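# Shut the case lid and secure its draw latch

## Task

Bring the case lid down until it is shut, then engage and tighten the draw latch so the lid remains closed with no robot holding it.

## Robot and tools

Robot: two arms, left_arm and right_arm, each with six revolute joints and a parallel gripper. Each base sits on a tilted plate held by one metal frame behind the arms; a "too close" message treats a plate and its half of the frame as part of that arm. Calibrated base poses in the scene frame: left_arm (-0.040, +0.153, +0.202) m, quat_wxyz (+0.992, -0.127, +0.022, -0.001); right_arm (+0.028, -0.287, +0.202) m, quat_wxyz (+0.992, +0.126, +0.024, +0.019).

Scene frame: origin at table-top height, halfway between the nominal bases; +z up, +x out over the table, left_arm toward +y. Arm names do not match image left/right. Reported hand positions and orientations use this frame and may be off by a few centimetres, more at long reach.

Joint order in every row and result list: waist (joint1), shoulder (joint2), elbow (joint3), wrist pitch (joint4), wrist yaw (joint5), wrist roll (joint6). Stated ranges in rad: waist -2.618 to 3.054, shoulder 0.000 to 3.142, elbow 0.000 to 3.142, wrist pitch -1.571 to 1.571, wrist yaw -1.571 to 1.571, wrist roll -2.094 to 2.094. True ends may differ by up to 0.059 rad.

A row is always 14 numbers in [-1, 1]: left_arm's six joint offsets then its opening, then right_arm's six offsets and opening, even if one arm stays still. Joint numbers are offsets, not poses, counted from the arm's Joint targets as they stand when the action (or move) begins; 1.0 equals 1.202 rad for the waist, 1.258 shoulder, 1.3 elbow, 2.073 wrist pitch, 2.022 wrist yaw and wrist roll. Sending 0 keeps a joint at its present target. The opening number is absolute: +1 fully open, -1 closed. Resending the current opening leaves a gripper alone; 0 means half open, not unchanged.

execute_actions(actions, cameras): actions is a list of up to 15 actions; each action is a list of up to 15 rows, one row per 1/30 s step, the last row held to fill 15 steps. Repeating the same offset in a later action moves the joint further. An action is refused for both arms if a joint would go more than 0.059 rad outward beyond its range; a malformed action, or a first action failing that check, rejects the whole call. A joint driven into its real end stops there and the result may say "joint sent to its limit". An empty actions list just reports state. cameras picks images: omitted, null or ["all"] gives all; [] none; an unknown name invalidates the call.

move(target, speed, blend, opening_speed, blocking, cameras): target is one 14-number row or a list of up to 15 rows; every row's offsets count from the same starting Joint targets. All joints travel in step, so grippers follow curves; there is no collision avoidance. speed is the peak rad/s of the joint with the longest way, 0.01 to 2 (default 0.5), one value or one per target. blend (rad) rounds corners between listed targets; 0 stops at each. opening_speed (at least 0.2, on the -1 to +1 scale per second) ramps the fingers. blocking=false returns after about 0.5 s while the move continues. Paths take at least 0.5 s; paths over 10 s stop short. Faster moves and targets set deeper past a contact hit or press harder. The "move:" line reports done, off_target (resting more than 0.035 rad off), moving, held or fault, limits=held if steps were withheld, and each lagging arm's worst joint and gap. Done does not prove contact or its absence.

wait(seconds 0 to 10) lets time pass with commands held; stop() brakes a running move. zoom_image(camera, region [x0, y0, x1, y1] in pixels, at most 504 by 504) enlarges part of the latest image of cam_high, cam_low, cam_left_wrist or cam_right_wrist (each 896x504). show_instructions shows the reference image ("draw latch manual"). read_manual gives licence texts. finished_scene(scene) ends scene 1 or 2 irreversibly; the lid must stay latched afterwards.

Result lines: end_effector_position (m) and end_effector_quat_wxyz per arm; Joint positions and Joint velocities (rad, rad/s), each block ending with gripper opening in metres (0.093 fully open) and its rate; Joint targets, the base for your next offsets; Tool commands; grip_measured (+1 open, -1 closed; pads meet near -0.94, each mm of held width adds about 0.0208; may read up to 0.02 high). Joint torques include arm weight, have offsets and noise, and joints 1 to 3 wrap at plus or minus 28 N m. "joint command not followed" means the clearance check altered targets. Fingers point along the gripper's +z and close along its y; the reported point is between the pads, about 1 cm behind the tips.

Motion limits: each joint target may only lead its measured angle by 0.202 (waist), 0.258 (shoulder), 0.3 (elbow), 0.573 (wrist pitch), 0.522 (wrist yaw and roll) rad per step, and targets that would move a gripper over 200 mm from where it is get scaled back, so large offsets need several actions. Friction and weight can leave joints short; tiny turns may not happen. To end a push, command targets back past the measured positions. To keep a grip, keep sending the closing number.

Avoid: dropping things, releasing moving parts, slamming the lid, hard hits, very hard presses, arm-to-arm collisions (can fail the scene), anything leaving the table. Brief tugs on held parts may occur. Motors heat when holding loads, stretched out or pushing: MOTOR HOT at 75 °C, an over-temperature fold at 90 °C that idles that arm, collapse at 100 °C.

Each tool is called after "Request:" as name([rows], argument=value, ...), one row to a line, values as JSON.

Reference images:

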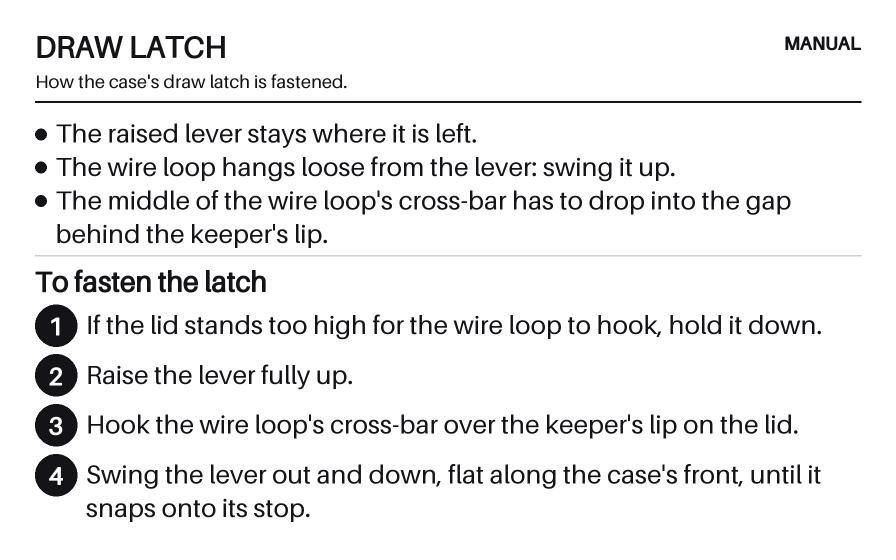

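## Session

Request:
execute_actions(actions=[])

Scene clock: 0.00 s.
left_arm: end_effector_position=(+0.1233, +0.1708, +0.2404) grip_measured=+1.000 end_effector_quat_wxyz=(+0.016, +0.726, +0.657, -0.200) | right_arm: end_effector_position=(+0.1839, -0.4325, +0.2842) grip_measured=+1.000 end_effector_quat_wxyz=(+0.248, -0.354, +0.872, +0.228)
Joint positions: left_arm=[0.072 1.424 0.82 -1.199 0.029 1.714 0.093] | right_arm=[-1.117 1.375 1.023 -1.414 -0.469 -1.95 0.093]
Joint velocities: within noise
Joint torques (N m): no reading
Heat: left arm: 26 °C; right arm: 26 °C.
Joint targets: left_arm=[0.071 1.417 0.829 -1.202 0.032 1.715] | right_arm=[-1.117 1.369 1.030 -1.414 -0.468 -1.950]
Tool commands: left_gripper/opening=+1.0 right_gripper/opening=+1.0

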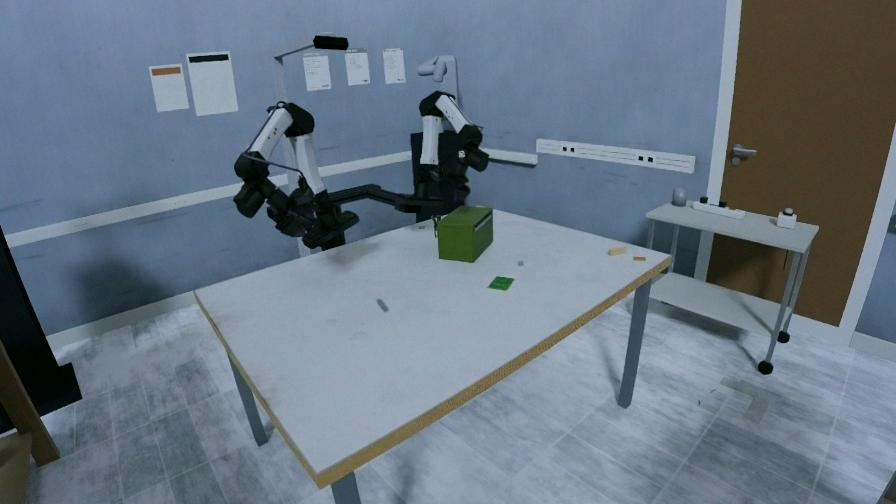

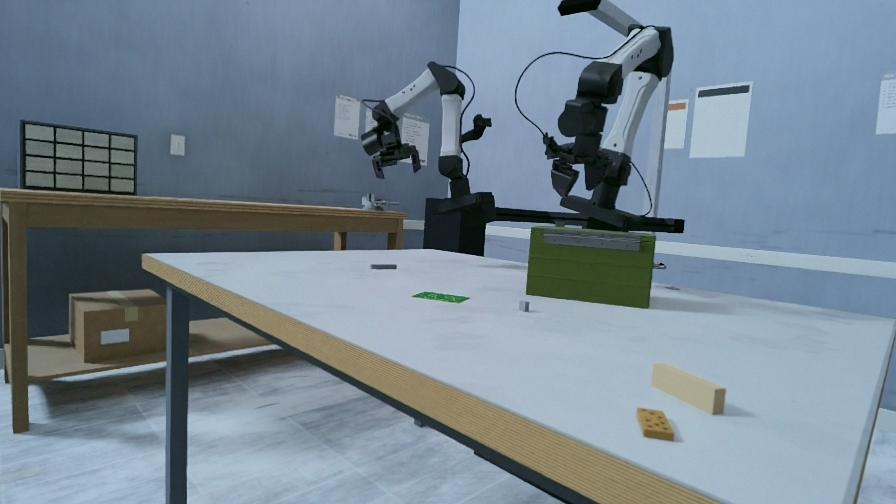

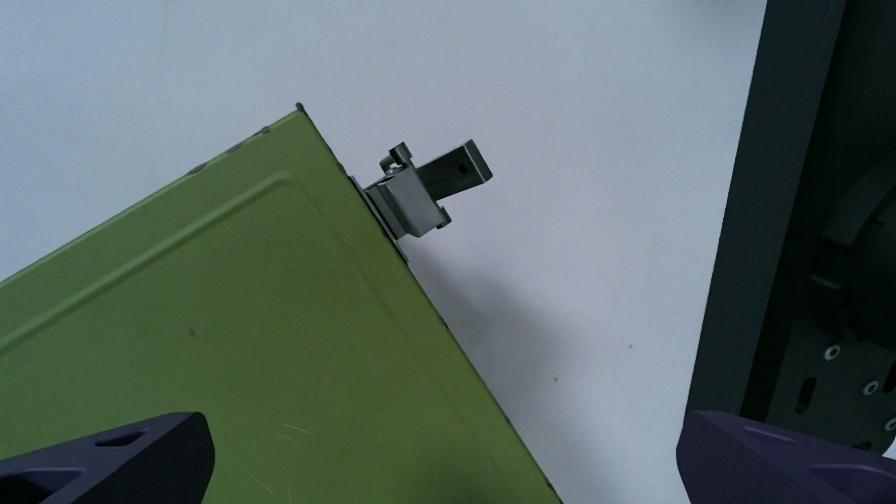

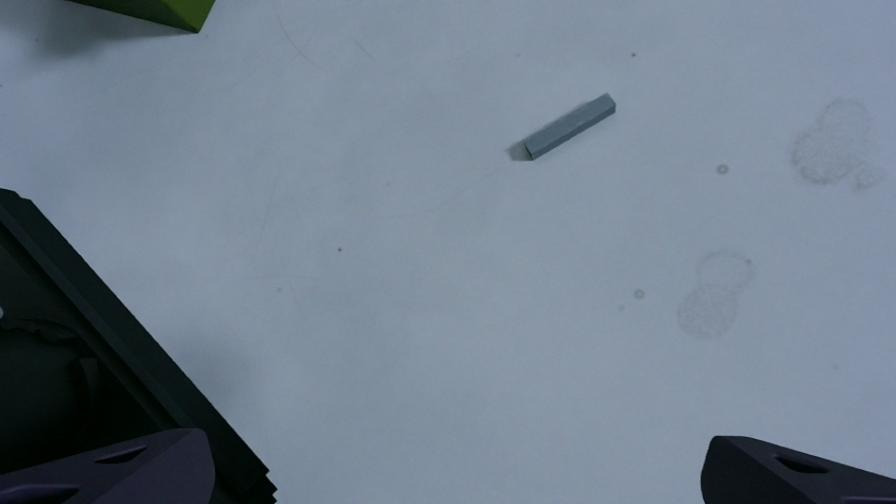

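Request:
zoom_image(camera="cam_left_wrist", region=[260, 80, 560, 280])

Request:
zoom_image(camera="cam_low", region=[500, 180, 720, 330])

Request:
zoom_image(camera="cam_high", region=[400, 180, 540, 290])

Scaled by 1.680 from the camera's 896x504 image, which has a finer 1280x720 frame.

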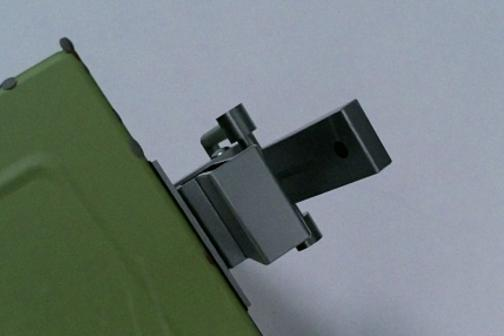

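Scaled by 2.291 from the camera's 896x504 image, which has a finer 1280x720 frame.

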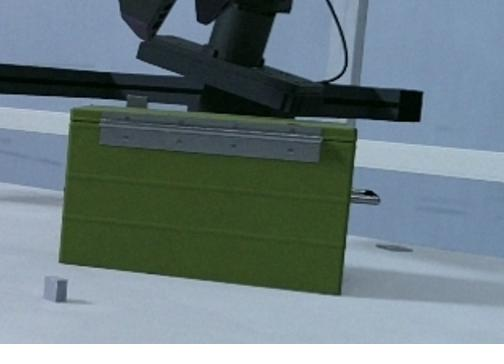

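Scaled by 3.600 from the camera's 896x504 image, which has a finer 1280x720 frame.

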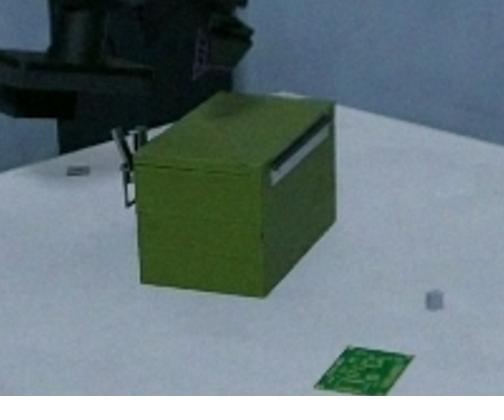

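Request:
move(target=[0.6,0,0,0,0,0,1, 0.9,0.2,-0.3,0.4,0.3,0.188,-1], speed=1.0, cameras=["cam_high"])

Scene clock: 114.27 s.
left_arm: end_effector_position=(+0.0795, +0.2715, +0.2162) grip_measured=+1.000 end_effector_quat_wxyz=(+0.014, +0.442, +0.865, -0.236) | right_arm: end_effector_position=(+0.2464, -0.2987, +0.1543) grip_measured=-0.973 end_effector_quat_wxyz=(-0.028, +0.708, -0.703, -0.063)
Joint positions: left_arm=[0.784 1.424 0.82 -1.199 0.03 1.714 0.093] | right_arm=[-0.042 1.612 0.646 -0.601 0.123 -1.579 0]
Joint velocities: within noise
Joint torques (N m): left_arm=[0.01 -4.85 3.63 -0.55 0.25 0.06] | right_arm=[1.63 -4.41 3.51 0.26 -0.07 0.12]
Heat: left arm: 29 °C; right arm: 30 °C.
Joint targets: left_arm=[0.792 1.417 0.829 -1.202 0.032 1.715] | right_arm=[-0.035 1.620 0.640 -0.585 0.139 -1.570]
move: done
Images, in order (width x height): cam_high 896x504.

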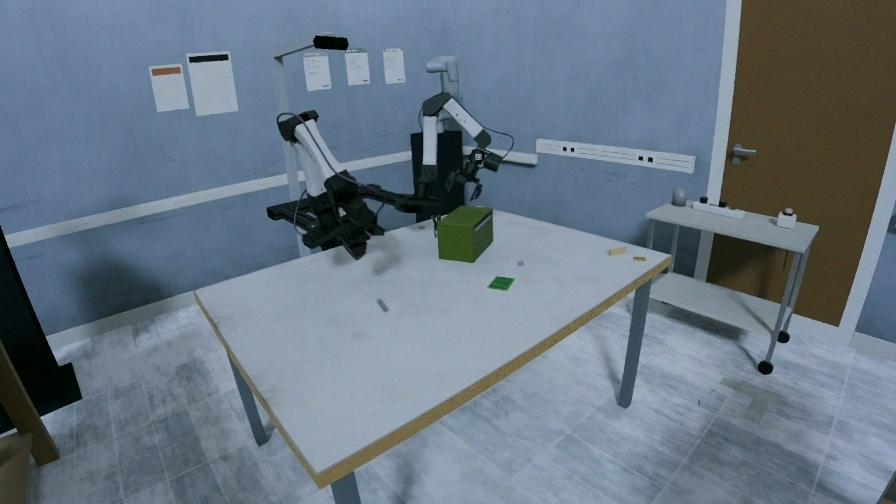

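Request:
move(target=[0,0,0,0,0,0,1, 0.8,0.095,-0.15,0.25,0.17,0,-1], speed=1.0)

Scene clock: 118.93 s.
left_arm: end_effector_position=(+0.0795, +0.2715, +0.2162) grip_measured=+1.000 end_effector_quat_wxyz=(+0.014, +0.442, +0.865, -0.236) | right_arm: end_effector_position=(+0.2239, -0.1248, +0.1681) grip_measured=-0.973 end_effector_quat_wxyz=(-0.133, +0.912, -0.341, +0.184)
Joint positions: left_arm=[0.784 1.424 0.82 -1.199 0.03 1.714 0.093] | right_arm=[0.92 1.73 0.453 -0.084 0.467 -1.577 0]
Joint velocities: within noise
Joint torques (N m): left_arm=[0.01 -4.86 3.62 -0.56 0.26 0.04] | right_arm=[1.35 -4.03 3.82 1.14 0.13 0.08]
Heat: left arm: 29 °C; right arm: 30 °C.
Joint targets: left_arm=[0.792 1.417 0.829 -1.202 0.032 1.715] | right_arm=[0.926 1.740 0.445 -0.066 0.482 -1.570]
move: done
camera_calibration:
cam_left_wrist: T_world_to_cam=[[-0.757941, -0.507606, 0.409709, 0.109393], [-0.474238, 0.86004, 0.188224, -0.196476], [-0.44791, -0.0516367, -0.892586, 0.32738], [0, 0, 0, 1]] pos_world=[0.136373, 0.241411, 0.284377]
cam_right_wrist: T_world_to_cam=[[0.587646, 0.72589, 0.357429, -0.0987371], [0.465222, -0.664554, 0.584752, -0.244107], [0.661997, -0.177343, -0.728223, 0.0325926], [0, 0, 0, 1]] pos_world=[0.15001, -0.0847698, 0.201768]

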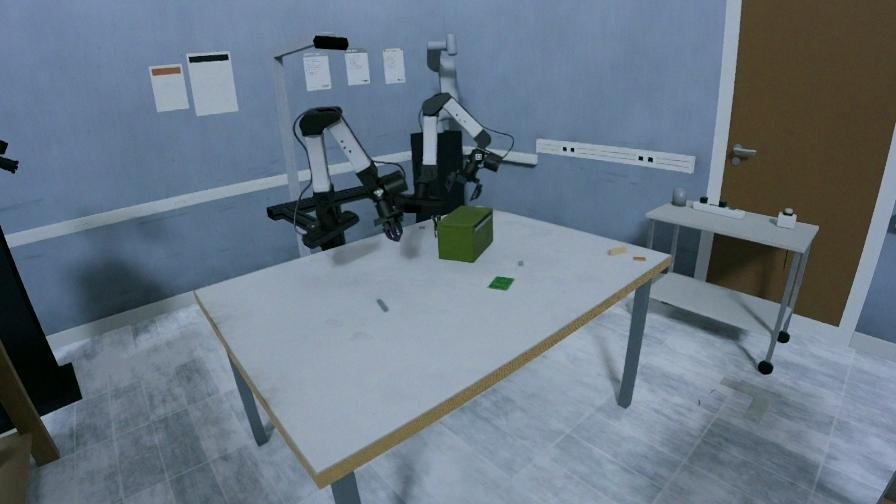

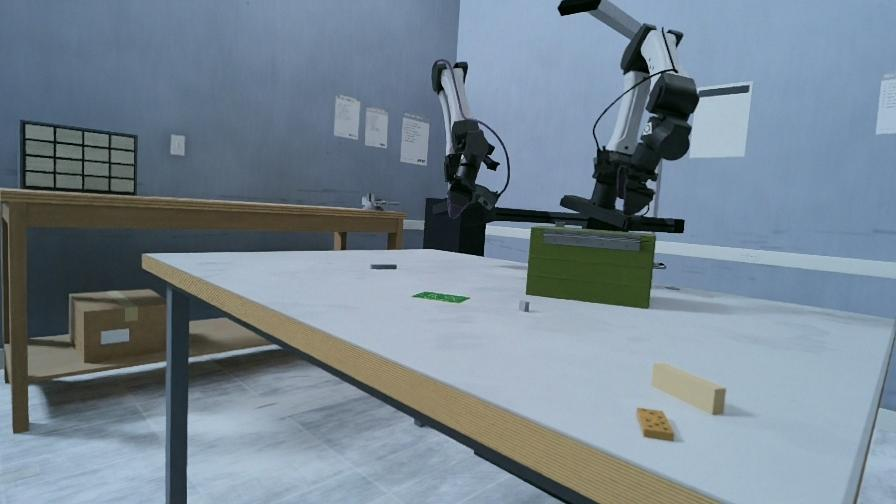

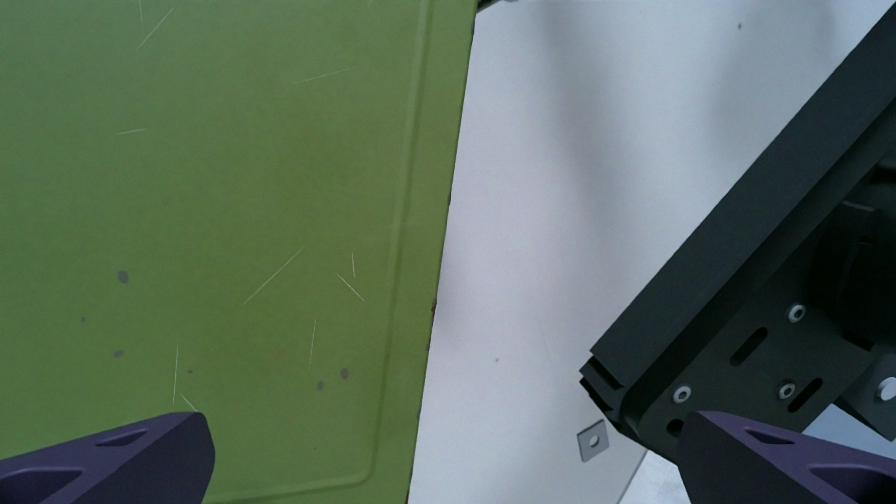

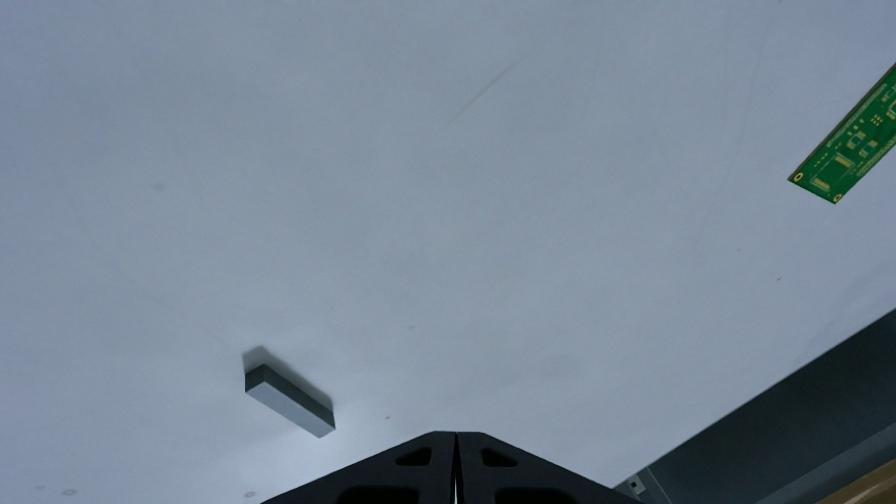

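Request:
move(target=[0,0,0,0,0,0,1, 0.67,0,0,0.084,0,0,-1], speed=1.0)

Scene clock: 125.53 s.
left_arm: end_effector_position=(+0.0795, +0.2715, +0.2162) grip_measured=+1.000 end_effector_quat_wxyz=(+0.014, +0.442, +0.865, -0.236) | right_arm: end_effector_position=(+0.0507, +0.0001, +0.2225) grip_measured=-0.973 end_effector_quat_wxyz=(-0.325, +0.925, +0.018, +0.194)
Joint positions: left_arm=[0.784 1.424 0.82 -1.199 0.03 1.714 0.093] | right_arm=[1.727 1.73 0.453 0.089 0.48 -1.577 0]
Joint velocities: within noise
Joint torques (N m): left_arm=[-0.01 -4.85 3.62 -0.55 0.25 0.05] | right_arm=[0.23 -3.81 4.49 1.64 0.16 0.07]
Heat: left arm: 29 °C; right arm: 29 °C.
Joint targets: left_arm=[0.792 1.417 0.829 -1.202 0.032 1.715] | right_arm=[1.732 1.740 0.445 0.107 0.483 -1.570]
move: done
camera_calibration:
cam_left_wrist: T_world_to_cam=[[-0.757941, -0.507606, 0.409709, 0.109393], [-0.474238, 0.86004, 0.188224, -0.196476], [-0.44791, -0.0516367, -0.892586, 0.32738], [0, 0, 0, 1]] pos_world=[0.136373, 0.241411, 0.284377]
cam_right_wrist: T_world_to_cam=[[-0.143652, 0.795971, 0.588043, -0.121386], [0.706348, -0.333715, 0.624266, -0.133388], [0.693136, 0.50504, -0.514293, 0.159733], [0, 0, 0, 1]] pos_world=[-0.0339358, -0.0285655, 0.236799]

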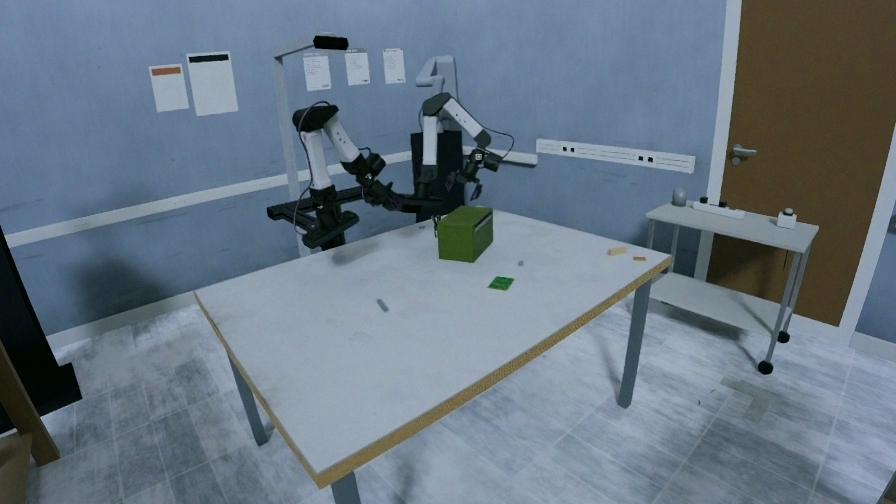

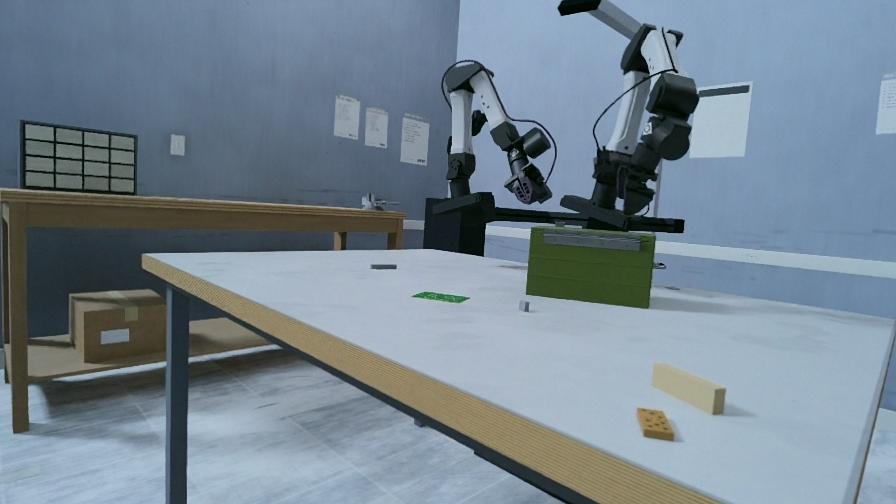

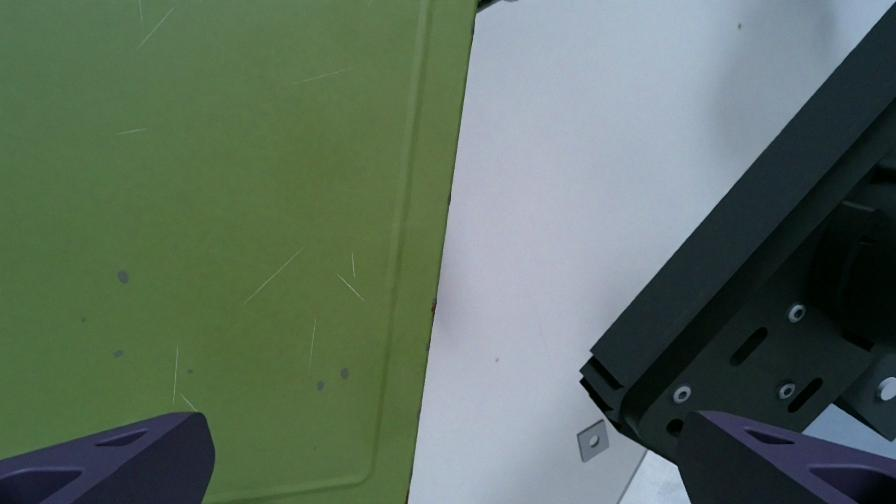

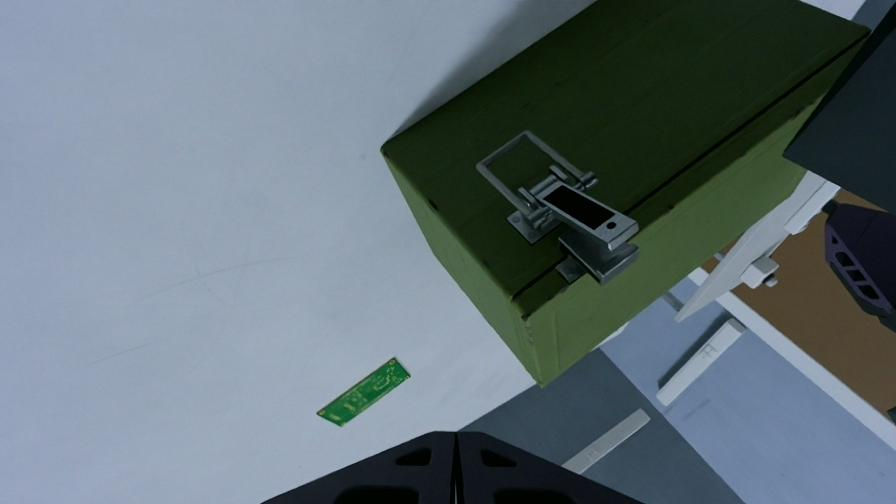

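Great view.

Request:
zoom_image(camera="cam_right_wrist", region=[440, 100, 700, 340])

Request:
zoom_image(camera="cam_right_wrist", region=[540, 0, 896, 240])

Scaled by 1.938 from the camera's 896x504 image, which has a finer 1280x720 frame.

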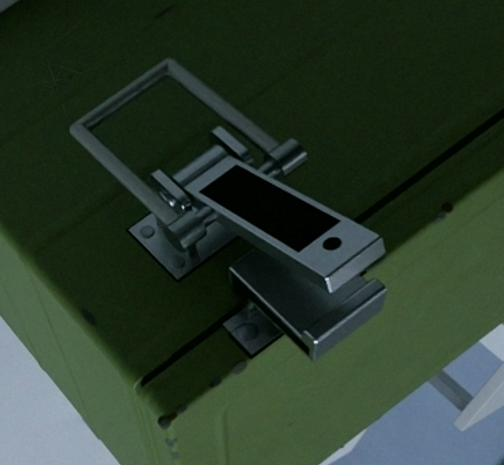

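Scaled by 1.416 from the camera's 896x504 image, which has a finer 1280x720 frame.

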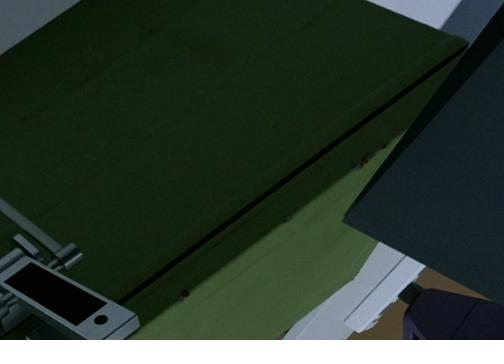

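Request:
zoom_image(camera="cam_high", region=[425, 205, 465, 245])

Scaled by 12.600 from the camera's 896x504 image, which has a finer 1280x720 frame.

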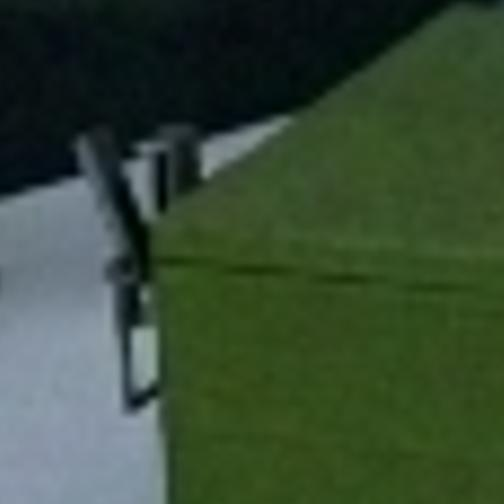

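Request:
move(target=[0,0,0,0,0,0,1, -0.161,0.203,0.0915,0.107,-0.039,-0.138,-1], speed=0.6, cameras=["cam_right_wrist"])

Request:
zoom_image(camera="cam_right_wrist", region=[350, 80, 750, 330])

Scene clock: 173.03 s.
left_arm: end_effector_position=(+0.0795, +0.2715, +0.2162) grip_measured=+1.000 end_effector_quat_wxyz=(+0.014, +0.442, +0.865, -0.236) | right_arm: end_effector_position=(+0.0904, +0.0400, +0.1934) grip_measured=-0.973 end_effector_quat_wxyz=(-0.307, +0.927, +0.054, +0.211)
Joint positions: left_arm=[0.784 1.424 0.82 -1.199 0.03 1.714 0.093] | right_arm=[1.543 1.984 0.543 0.311 0.417 -1.839 0]
Joint velocities: within noise
Joint torques (N m): left_arm=[-0.01 -4.89 3.64 -0.55 0.25 0.06] | right_arm=[-0.28 -5.39 6.39 1.66 -0.05 -0.1]
Heat: left arm: 29 °C; right arm: 29 °C.
Joint targets: left_arm=[0.792 1.417 0.829 -1.202 0.032 1.715] | right_arm=[1.538 1.995 0.564 0.330 0.403 -1.849]
move: done
camera_calibration:
cam_right_wrist: T_world_to_cam=[[-0.21376, 0.814982, 0.53862, -0.115196], [0.684271, -0.268588, 0.677963, -0.140977], [0.697194, 0.513483, -0.500255, 0.093694], [0, 0, 0, 1]] pos_world=[0.00651901, 0.00790746, 0.204495]
Images, in order (width x height): cam_right_wrist 896x504.

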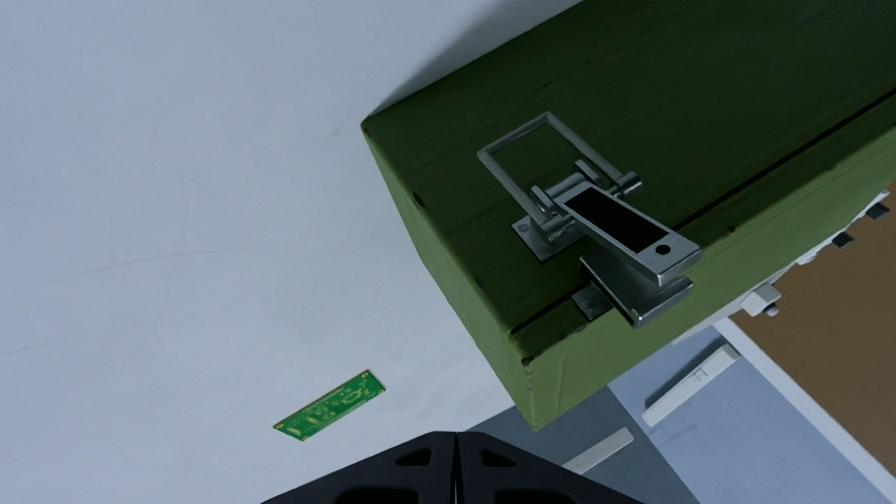

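Scaled by 1.260 from the camera's 896x504 image, which has a finer 1280x720 frame.

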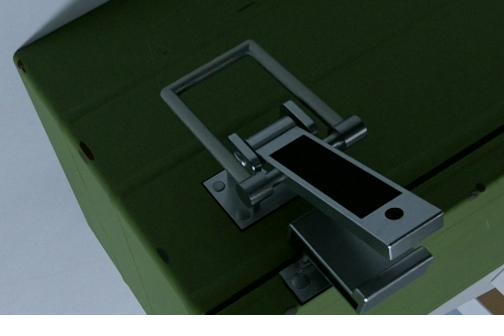

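Request:
move(target=[0,0,0,0,0,0,1, -0.749,0.084,0.099,-0.167,-0.649,0.138,-1], speed=0.8, cameras=["cam_right_wrist"])

Scene clock: 195.03 s.
left_arm: end_effector_position=(+0.0795, +0.2715, +0.2162) grip_measured=+1.000 end_effector_quat_wxyz=(+0.014, +0.442, +0.865, -0.236) | right_arm: end_effector_position=(+0.1581, -0.0022, +0.1989) grip_measured=-0.973 end_effector_quat_wxyz=(-0.343, +0.779, -0.312, -0.422)
Joint positions: left_arm=[0.784 1.424 0.82 -1.199 0.03 1.714 0.093] | right_arm=[0.643 2.089 0.676 -0.002 -0.895 -1.579 0]
Joint velocities: within noise
Joint torques (N m): left_arm=[0.02 -4.88 3.67 -0.55 0.25 0.06] | right_arm=[1.01 -5.82 4.64 0.57 -0.82 0.07]
Heat: left arm: 29 °C; right arm: 29 °C.
Joint targets: left_arm=[0.792 1.417 0.829 -1.202 0.032 1.715] | right_arm=[0.638 2.101 0.693 -0.017 -0.909 -1.570]
move: done
camera_calibration:
cam_right_wrist: T_world_to_cam=[[0.772668, 0.580991, 0.255801, -0.169495], [0.587969, -0.503063, -0.63342, 0.0732145], [-0.239327, 0.639826, -0.730305, 0.264991], [0, 0, 0, 1]] pos_world=[0.151335, -0.0342413, 0.283257]
Images, in order (width x height): cam_right_wrist 896x504.

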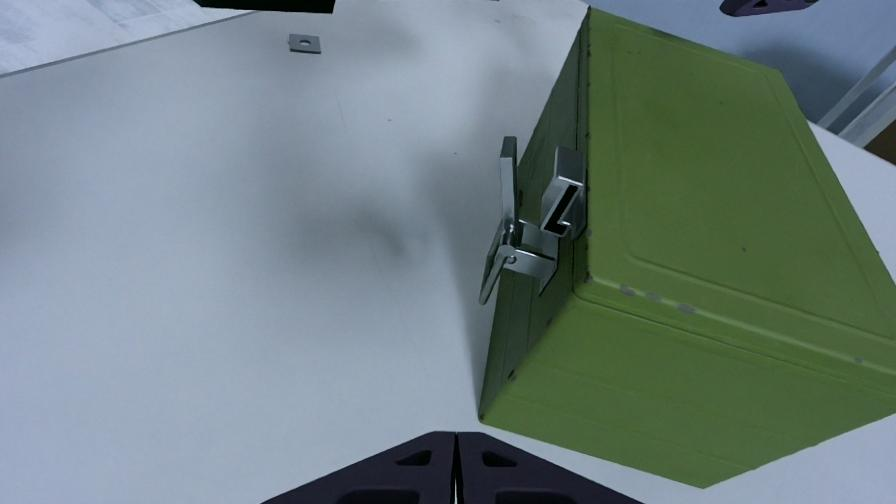

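Request:
zoom_image(camera="cam_right_wrist", region=[450, 110, 650, 320])

Scaled by 2.400 from the camera's 896x504 image, which has a finer 1280x720 frame.

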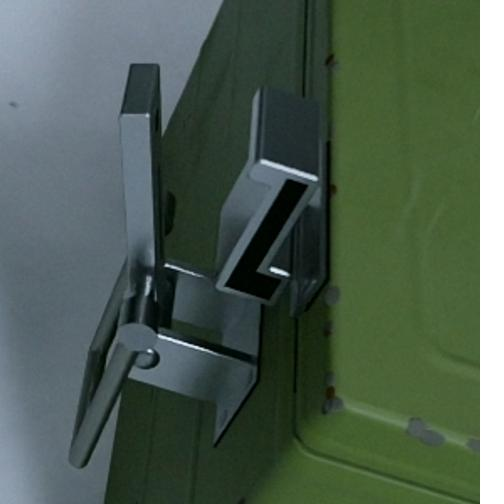

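Request:
move(target=[-0.6,0.079,-0.098,0.103,0,0,1, 0,0,0,0,0,0,-1], speed=0.6, cameras=["cam_right_wrist","cam_left_wrist"])

Request:
zoom_image(camera="cam_left_wrist", region=[300, 20, 600, 240])

Scene clock: 228.17 s.
left_arm: end_effector_position=(+0.1212, +0.1615, +0.1994) grip_measured=+1.000 end_effector_quat_wxyz=(+0.016, +0.723, +0.660, -0.201) | right_arm: end_effector_position=(+0.1580, -0.0022, +0.1990) grip_measured=-0.973 end_effector_quat_wxyz=(-0.343, +0.779, -0.312, -0.423)
Joint positions: left_arm=[0.08 1.508 0.707 -1.003 0.03 1.714 0.093] | right_arm=[0.643 2.089 0.676 -0.002 -0.896 -1.578 0]
Joint velocities: within noise
Joint torques (N m): left_arm=[-2.4 -2.99 2.43 -0.11 0.33 0.04] | right_arm=[1.07 -5.82 4.74 0.57 -0.83 0.1]
Heat: left arm: 29 °C; right arm: 30 °C.
Joint targets: left_arm=[0.071 1.516 0.702 -0.988 0.032 1.715] | right_arm=[0.638 2.101 0.693 -0.017 -0.909 -1.570]
move: done
camera_calibration:
cam_left_wrist: T_world_to_cam=[[-0.959306, 0.113311, 0.258636, 0.0462899], [0.150349, 0.980287, 0.128186, -0.162011], [-0.239013, 0.161855, -0.957432, 0.278528], [0, 0, 0, 1]] pos_world=[0.135336, 0.108491, 0.275467]
cam_right_wrist: T_world_to_cam=[[0.773017, 0.580971, 0.254789, -0.16928], [0.587028, -0.502818, -0.634485, 0.0737522], [-0.240505, 0.640037, -0.729733, 0.26514], [0, 0, 0, 1]] pos_world=[0.15133, -0.0342686, 0.283407]
Images, in order (width x height): cam_left_wrist 896x504, cam_right_wrist 896x504.

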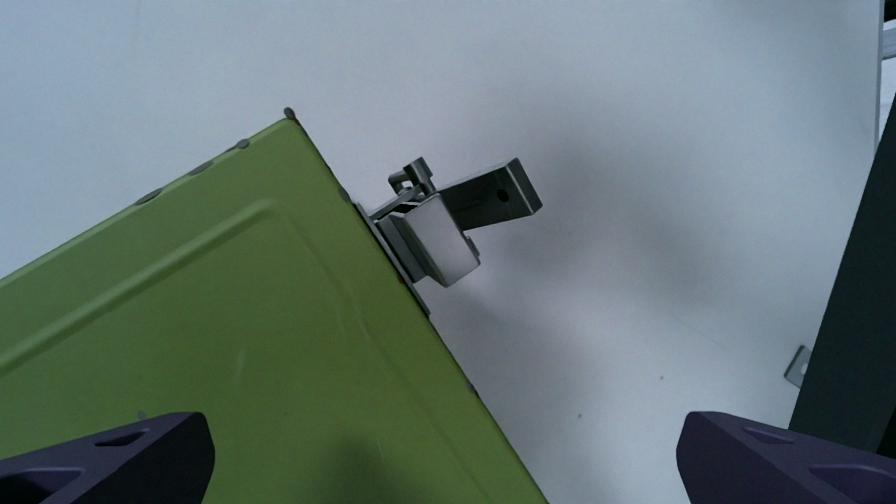

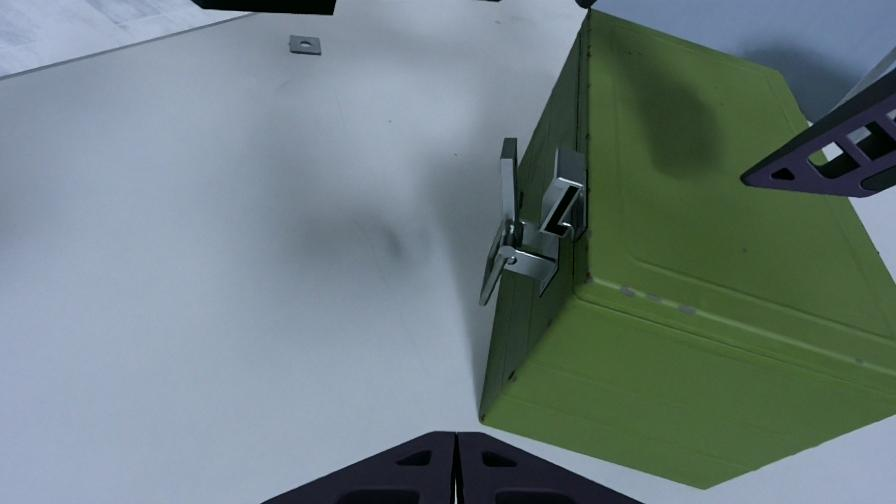

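Scaled by 1.680 from the camera's 896x504 image, which has a finer 1280x720 frame.

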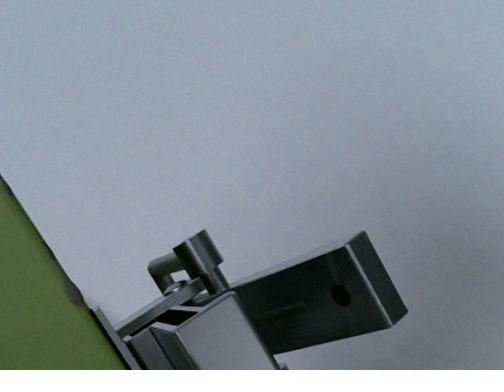

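Request:
zoom_image(camera="cam_left_wrist", region=[340, 140, 560, 330])

Scaled by 2.291 from the camera's 896x504 image, which has a finer 1280x720 frame.

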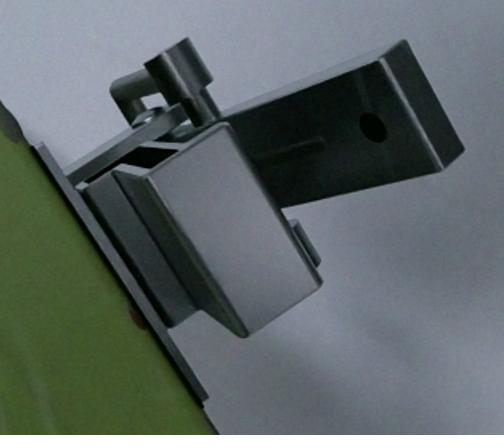

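Request:
move(target=[0,0,0,0,0,0,1, -0.102,0.387,-0.075,0.415,-0.192,0.244,-1], speed=0.6, cameras=["cam_right_wrist","cam_left_wrist","cam_high"])

Request:
zoom_image(camera="cam_right_wrist", region=[350, 50, 600, 250])

Scene clock: 364.67 s.
left_arm: end_effector_position=(+0.1214, +0.1615, +0.1994) grip_measured=+1.000 end_effector_quat_wxyz=(+0.016, +0.723, +0.660, -0.201) | right_arm: end_effector_position=(+0.1502, +0.0015, +0.1605) grip_measured=-0.973 end_effector_quat_wxyz=(-0.381, +0.601, -0.380, -0.591)
Joint positions: left_arm=[0.08 1.508 0.707 -1.002 0.03 1.714 0.093] | right_arm=[0.524 2.577 0.599 0.826 -1.283 -1.085 0]
Joint velocities: within noise
Joint torques (N m): left_arm=[-2.44 -2.99 2.45 -0.13 0.33 0.04] | right_arm=[0.96 -6.72 -0.05 1.13 -0.79 0.05]
Heat: left arm: 28 °C; right arm: 30 °C.
Joint targets: left_arm=[0.071 1.516 0.702 -0.988 0.032 1.715] | right_arm=[0.515 2.588 0.596 0.843 -1.297 -1.076]
move: done
camera_calibration:
cam_left_wrist: T_world_to_cam=[[-0.959518, 0.113114, 0.257936, 0.0466703], [0.15007, 0.980308, 0.128358, -0.162036], [-0.238338, 0.161871, -0.957598, 0.278468], [0, 0, 0, 1]] pos_world=[0.135467, 0.10849, 0.275421]
cam_right_wrist: T_world_to_cam=[[0.900443, 0.434959, -0.00363646, -0.133028], [0.176651, -0.373314, -0.910731, 0.161465], [-0.397488, 0.819419, -0.412984, 0.20521], [0, 0, 0, 1]] pos_world=[0.172829, -0.0500138, 0.231316]
Images, in order (width x height): cam_high 896x504, cam_left_wrist 896x504, cam_right_wrist 896x504.

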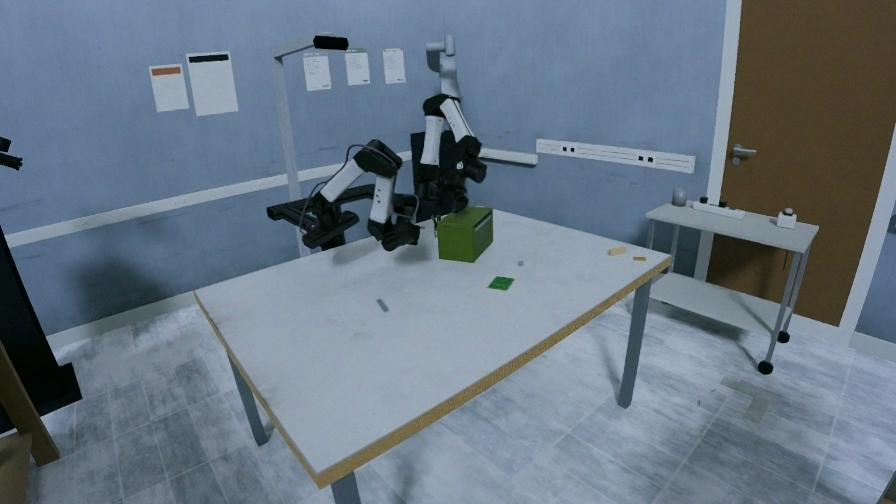

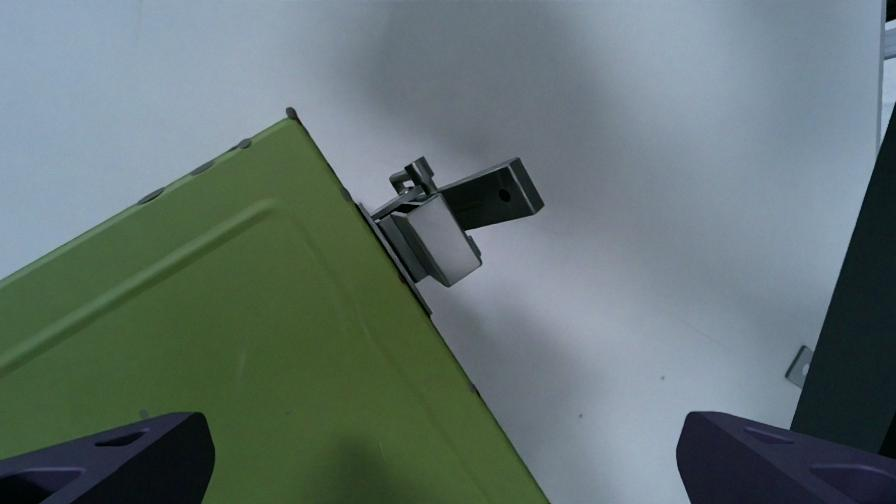

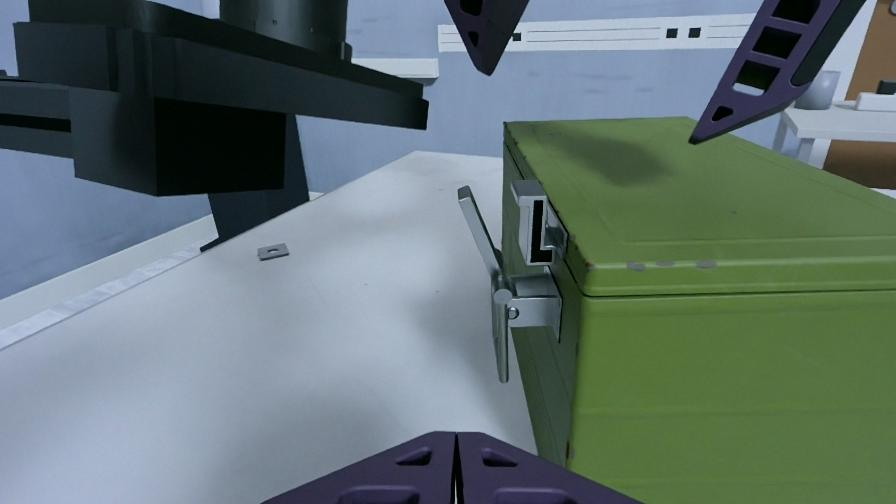

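Scaled by 2.016 from the camera's 896x504 image, which has a finer 1280x720 frame.

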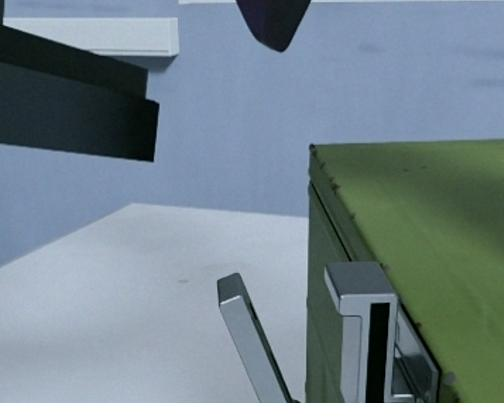

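Excellent view. Zoom on the latch.

Request:
zoom_image(camera="cam_right_wrist", region=[450, 170, 600, 300])

Request:
zoom_image(camera="cam_right_wrist", region=[440, 250, 600, 400])

Scaled by 3.360 from the camera's 896x504 image, which has a finer 1280x720 frame.

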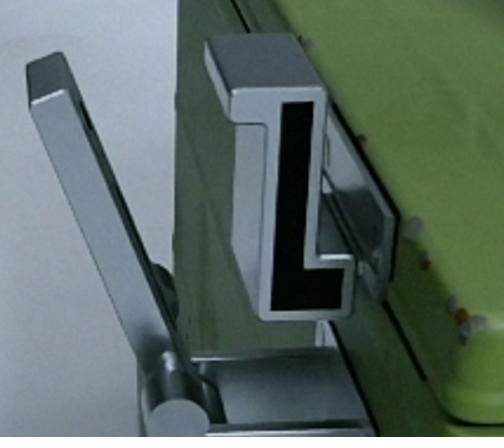

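Scaled by 3.150 from the camera's 896x504 image, which has a finer 1280x720 frame.

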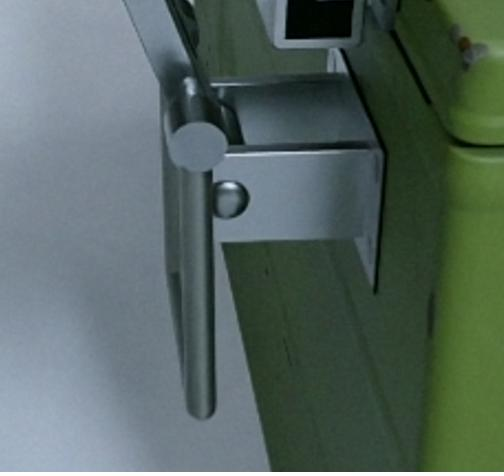

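Request:
move(target=[0,0,0,0,0,0,1, 0.2005,-0.043,0.109,-0.083,0.198,0.06,-1], speed=0.5, cameras=["cam_right_wrist","cam_left_wrist"])

Request:
zoom_image(camera="cam_right_wrist", region=[380, 20, 640, 260])

Scene clock: 484.13 s.
left_arm: end_effector_position=(+0.1214, +0.1615, +0.1994) grip_measured=+1.000 end_effector_quat_wxyz=(+0.016, +0.723, +0.660, -0.201) | right_arm: end_effector_position=(+0.1434, +0.0544, +0.1215) grip_measured=-0.973 end_effector_quat_wxyz=(-0.301, +0.688, -0.441, -0.491)
Joint positions: left_arm=[0.08 1.508 0.707 -1.002 0.03 1.714 0.093] | right_arm=[0.751 2.565 0.728 0.686 -0.912 -0.964 0]
Joint velocities: within noise
Joint torques (N m): left_arm=[-2.41 -3.02 2.45 -0.12 0.33 0.04] | right_arm=[1.96 -11.43 2.28 1.04 -0.46 0.12]
Heat: left arm: 28 °C; right arm: 30 °C.
Joint targets: left_arm=[0.071 1.516 0.702 -0.988 0.032 1.715] | right_arm=[0.756 2.534 0.737 0.671 -0.897 -0.955]
move: done
camera_calibration:
cam_left_wrist: T_world_to_cam=[[-0.959518, 0.113114, 0.257936, 0.0466703], [0.15007, 0.980308, 0.128358, -0.162036], [-0.238338, 0.161871, -0.957598, 0.278468], [0, 0, 0, 1]] pos_world=[0.135467, 0.10849, 0.275421]
cam_right_wrist: T_world_to_cam=[[0.897855, 0.438983, -0.0339191, -0.146213], [0.279995, -0.628731, -0.725466, 0.123503], [-0.339793, 0.641866, -0.687422, 0.177821], [0, 0, 0, 1]] pos_world=[0.15712, 0.027698, 0.206877]
Images, in order (width x height): cam_left_wrist 896x504, cam_right_wrist 896x504.

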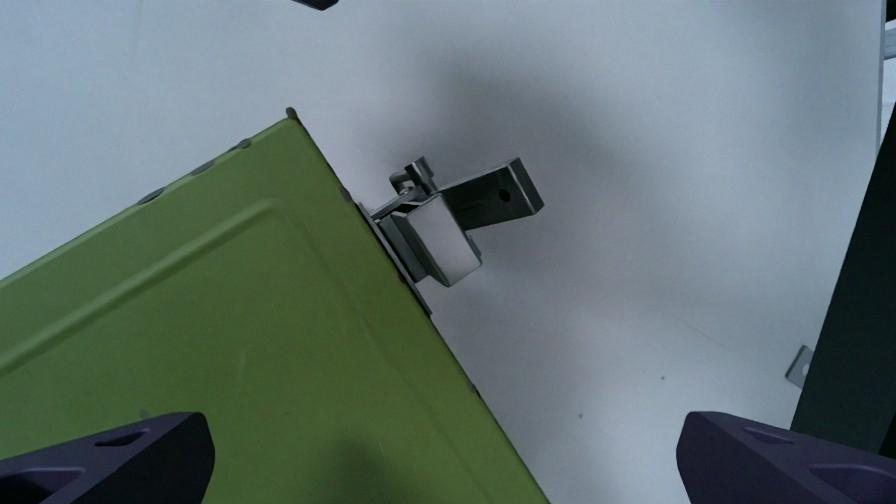

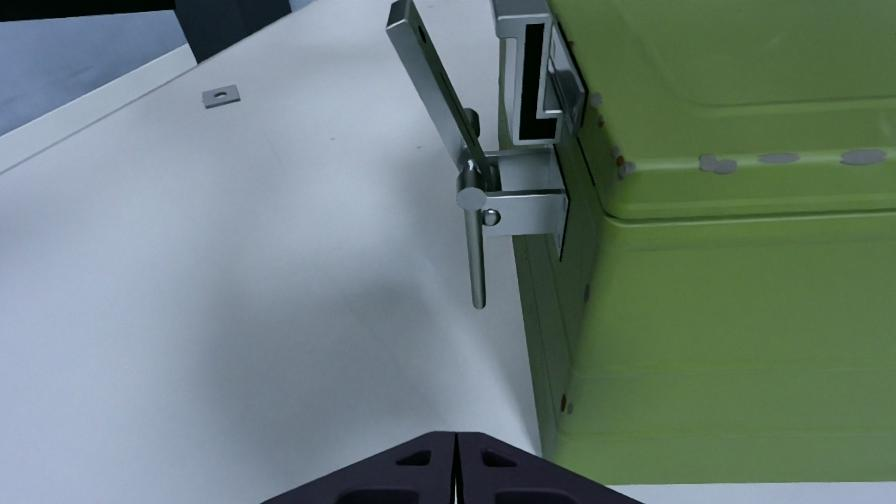

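Scaled by 1.938 from the camera's 896x504 image, which has a finer 1280x720 frame.

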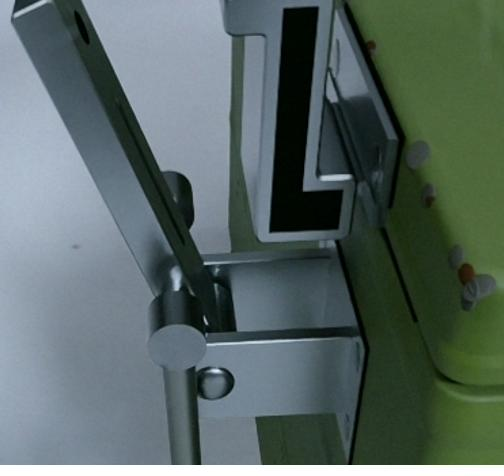

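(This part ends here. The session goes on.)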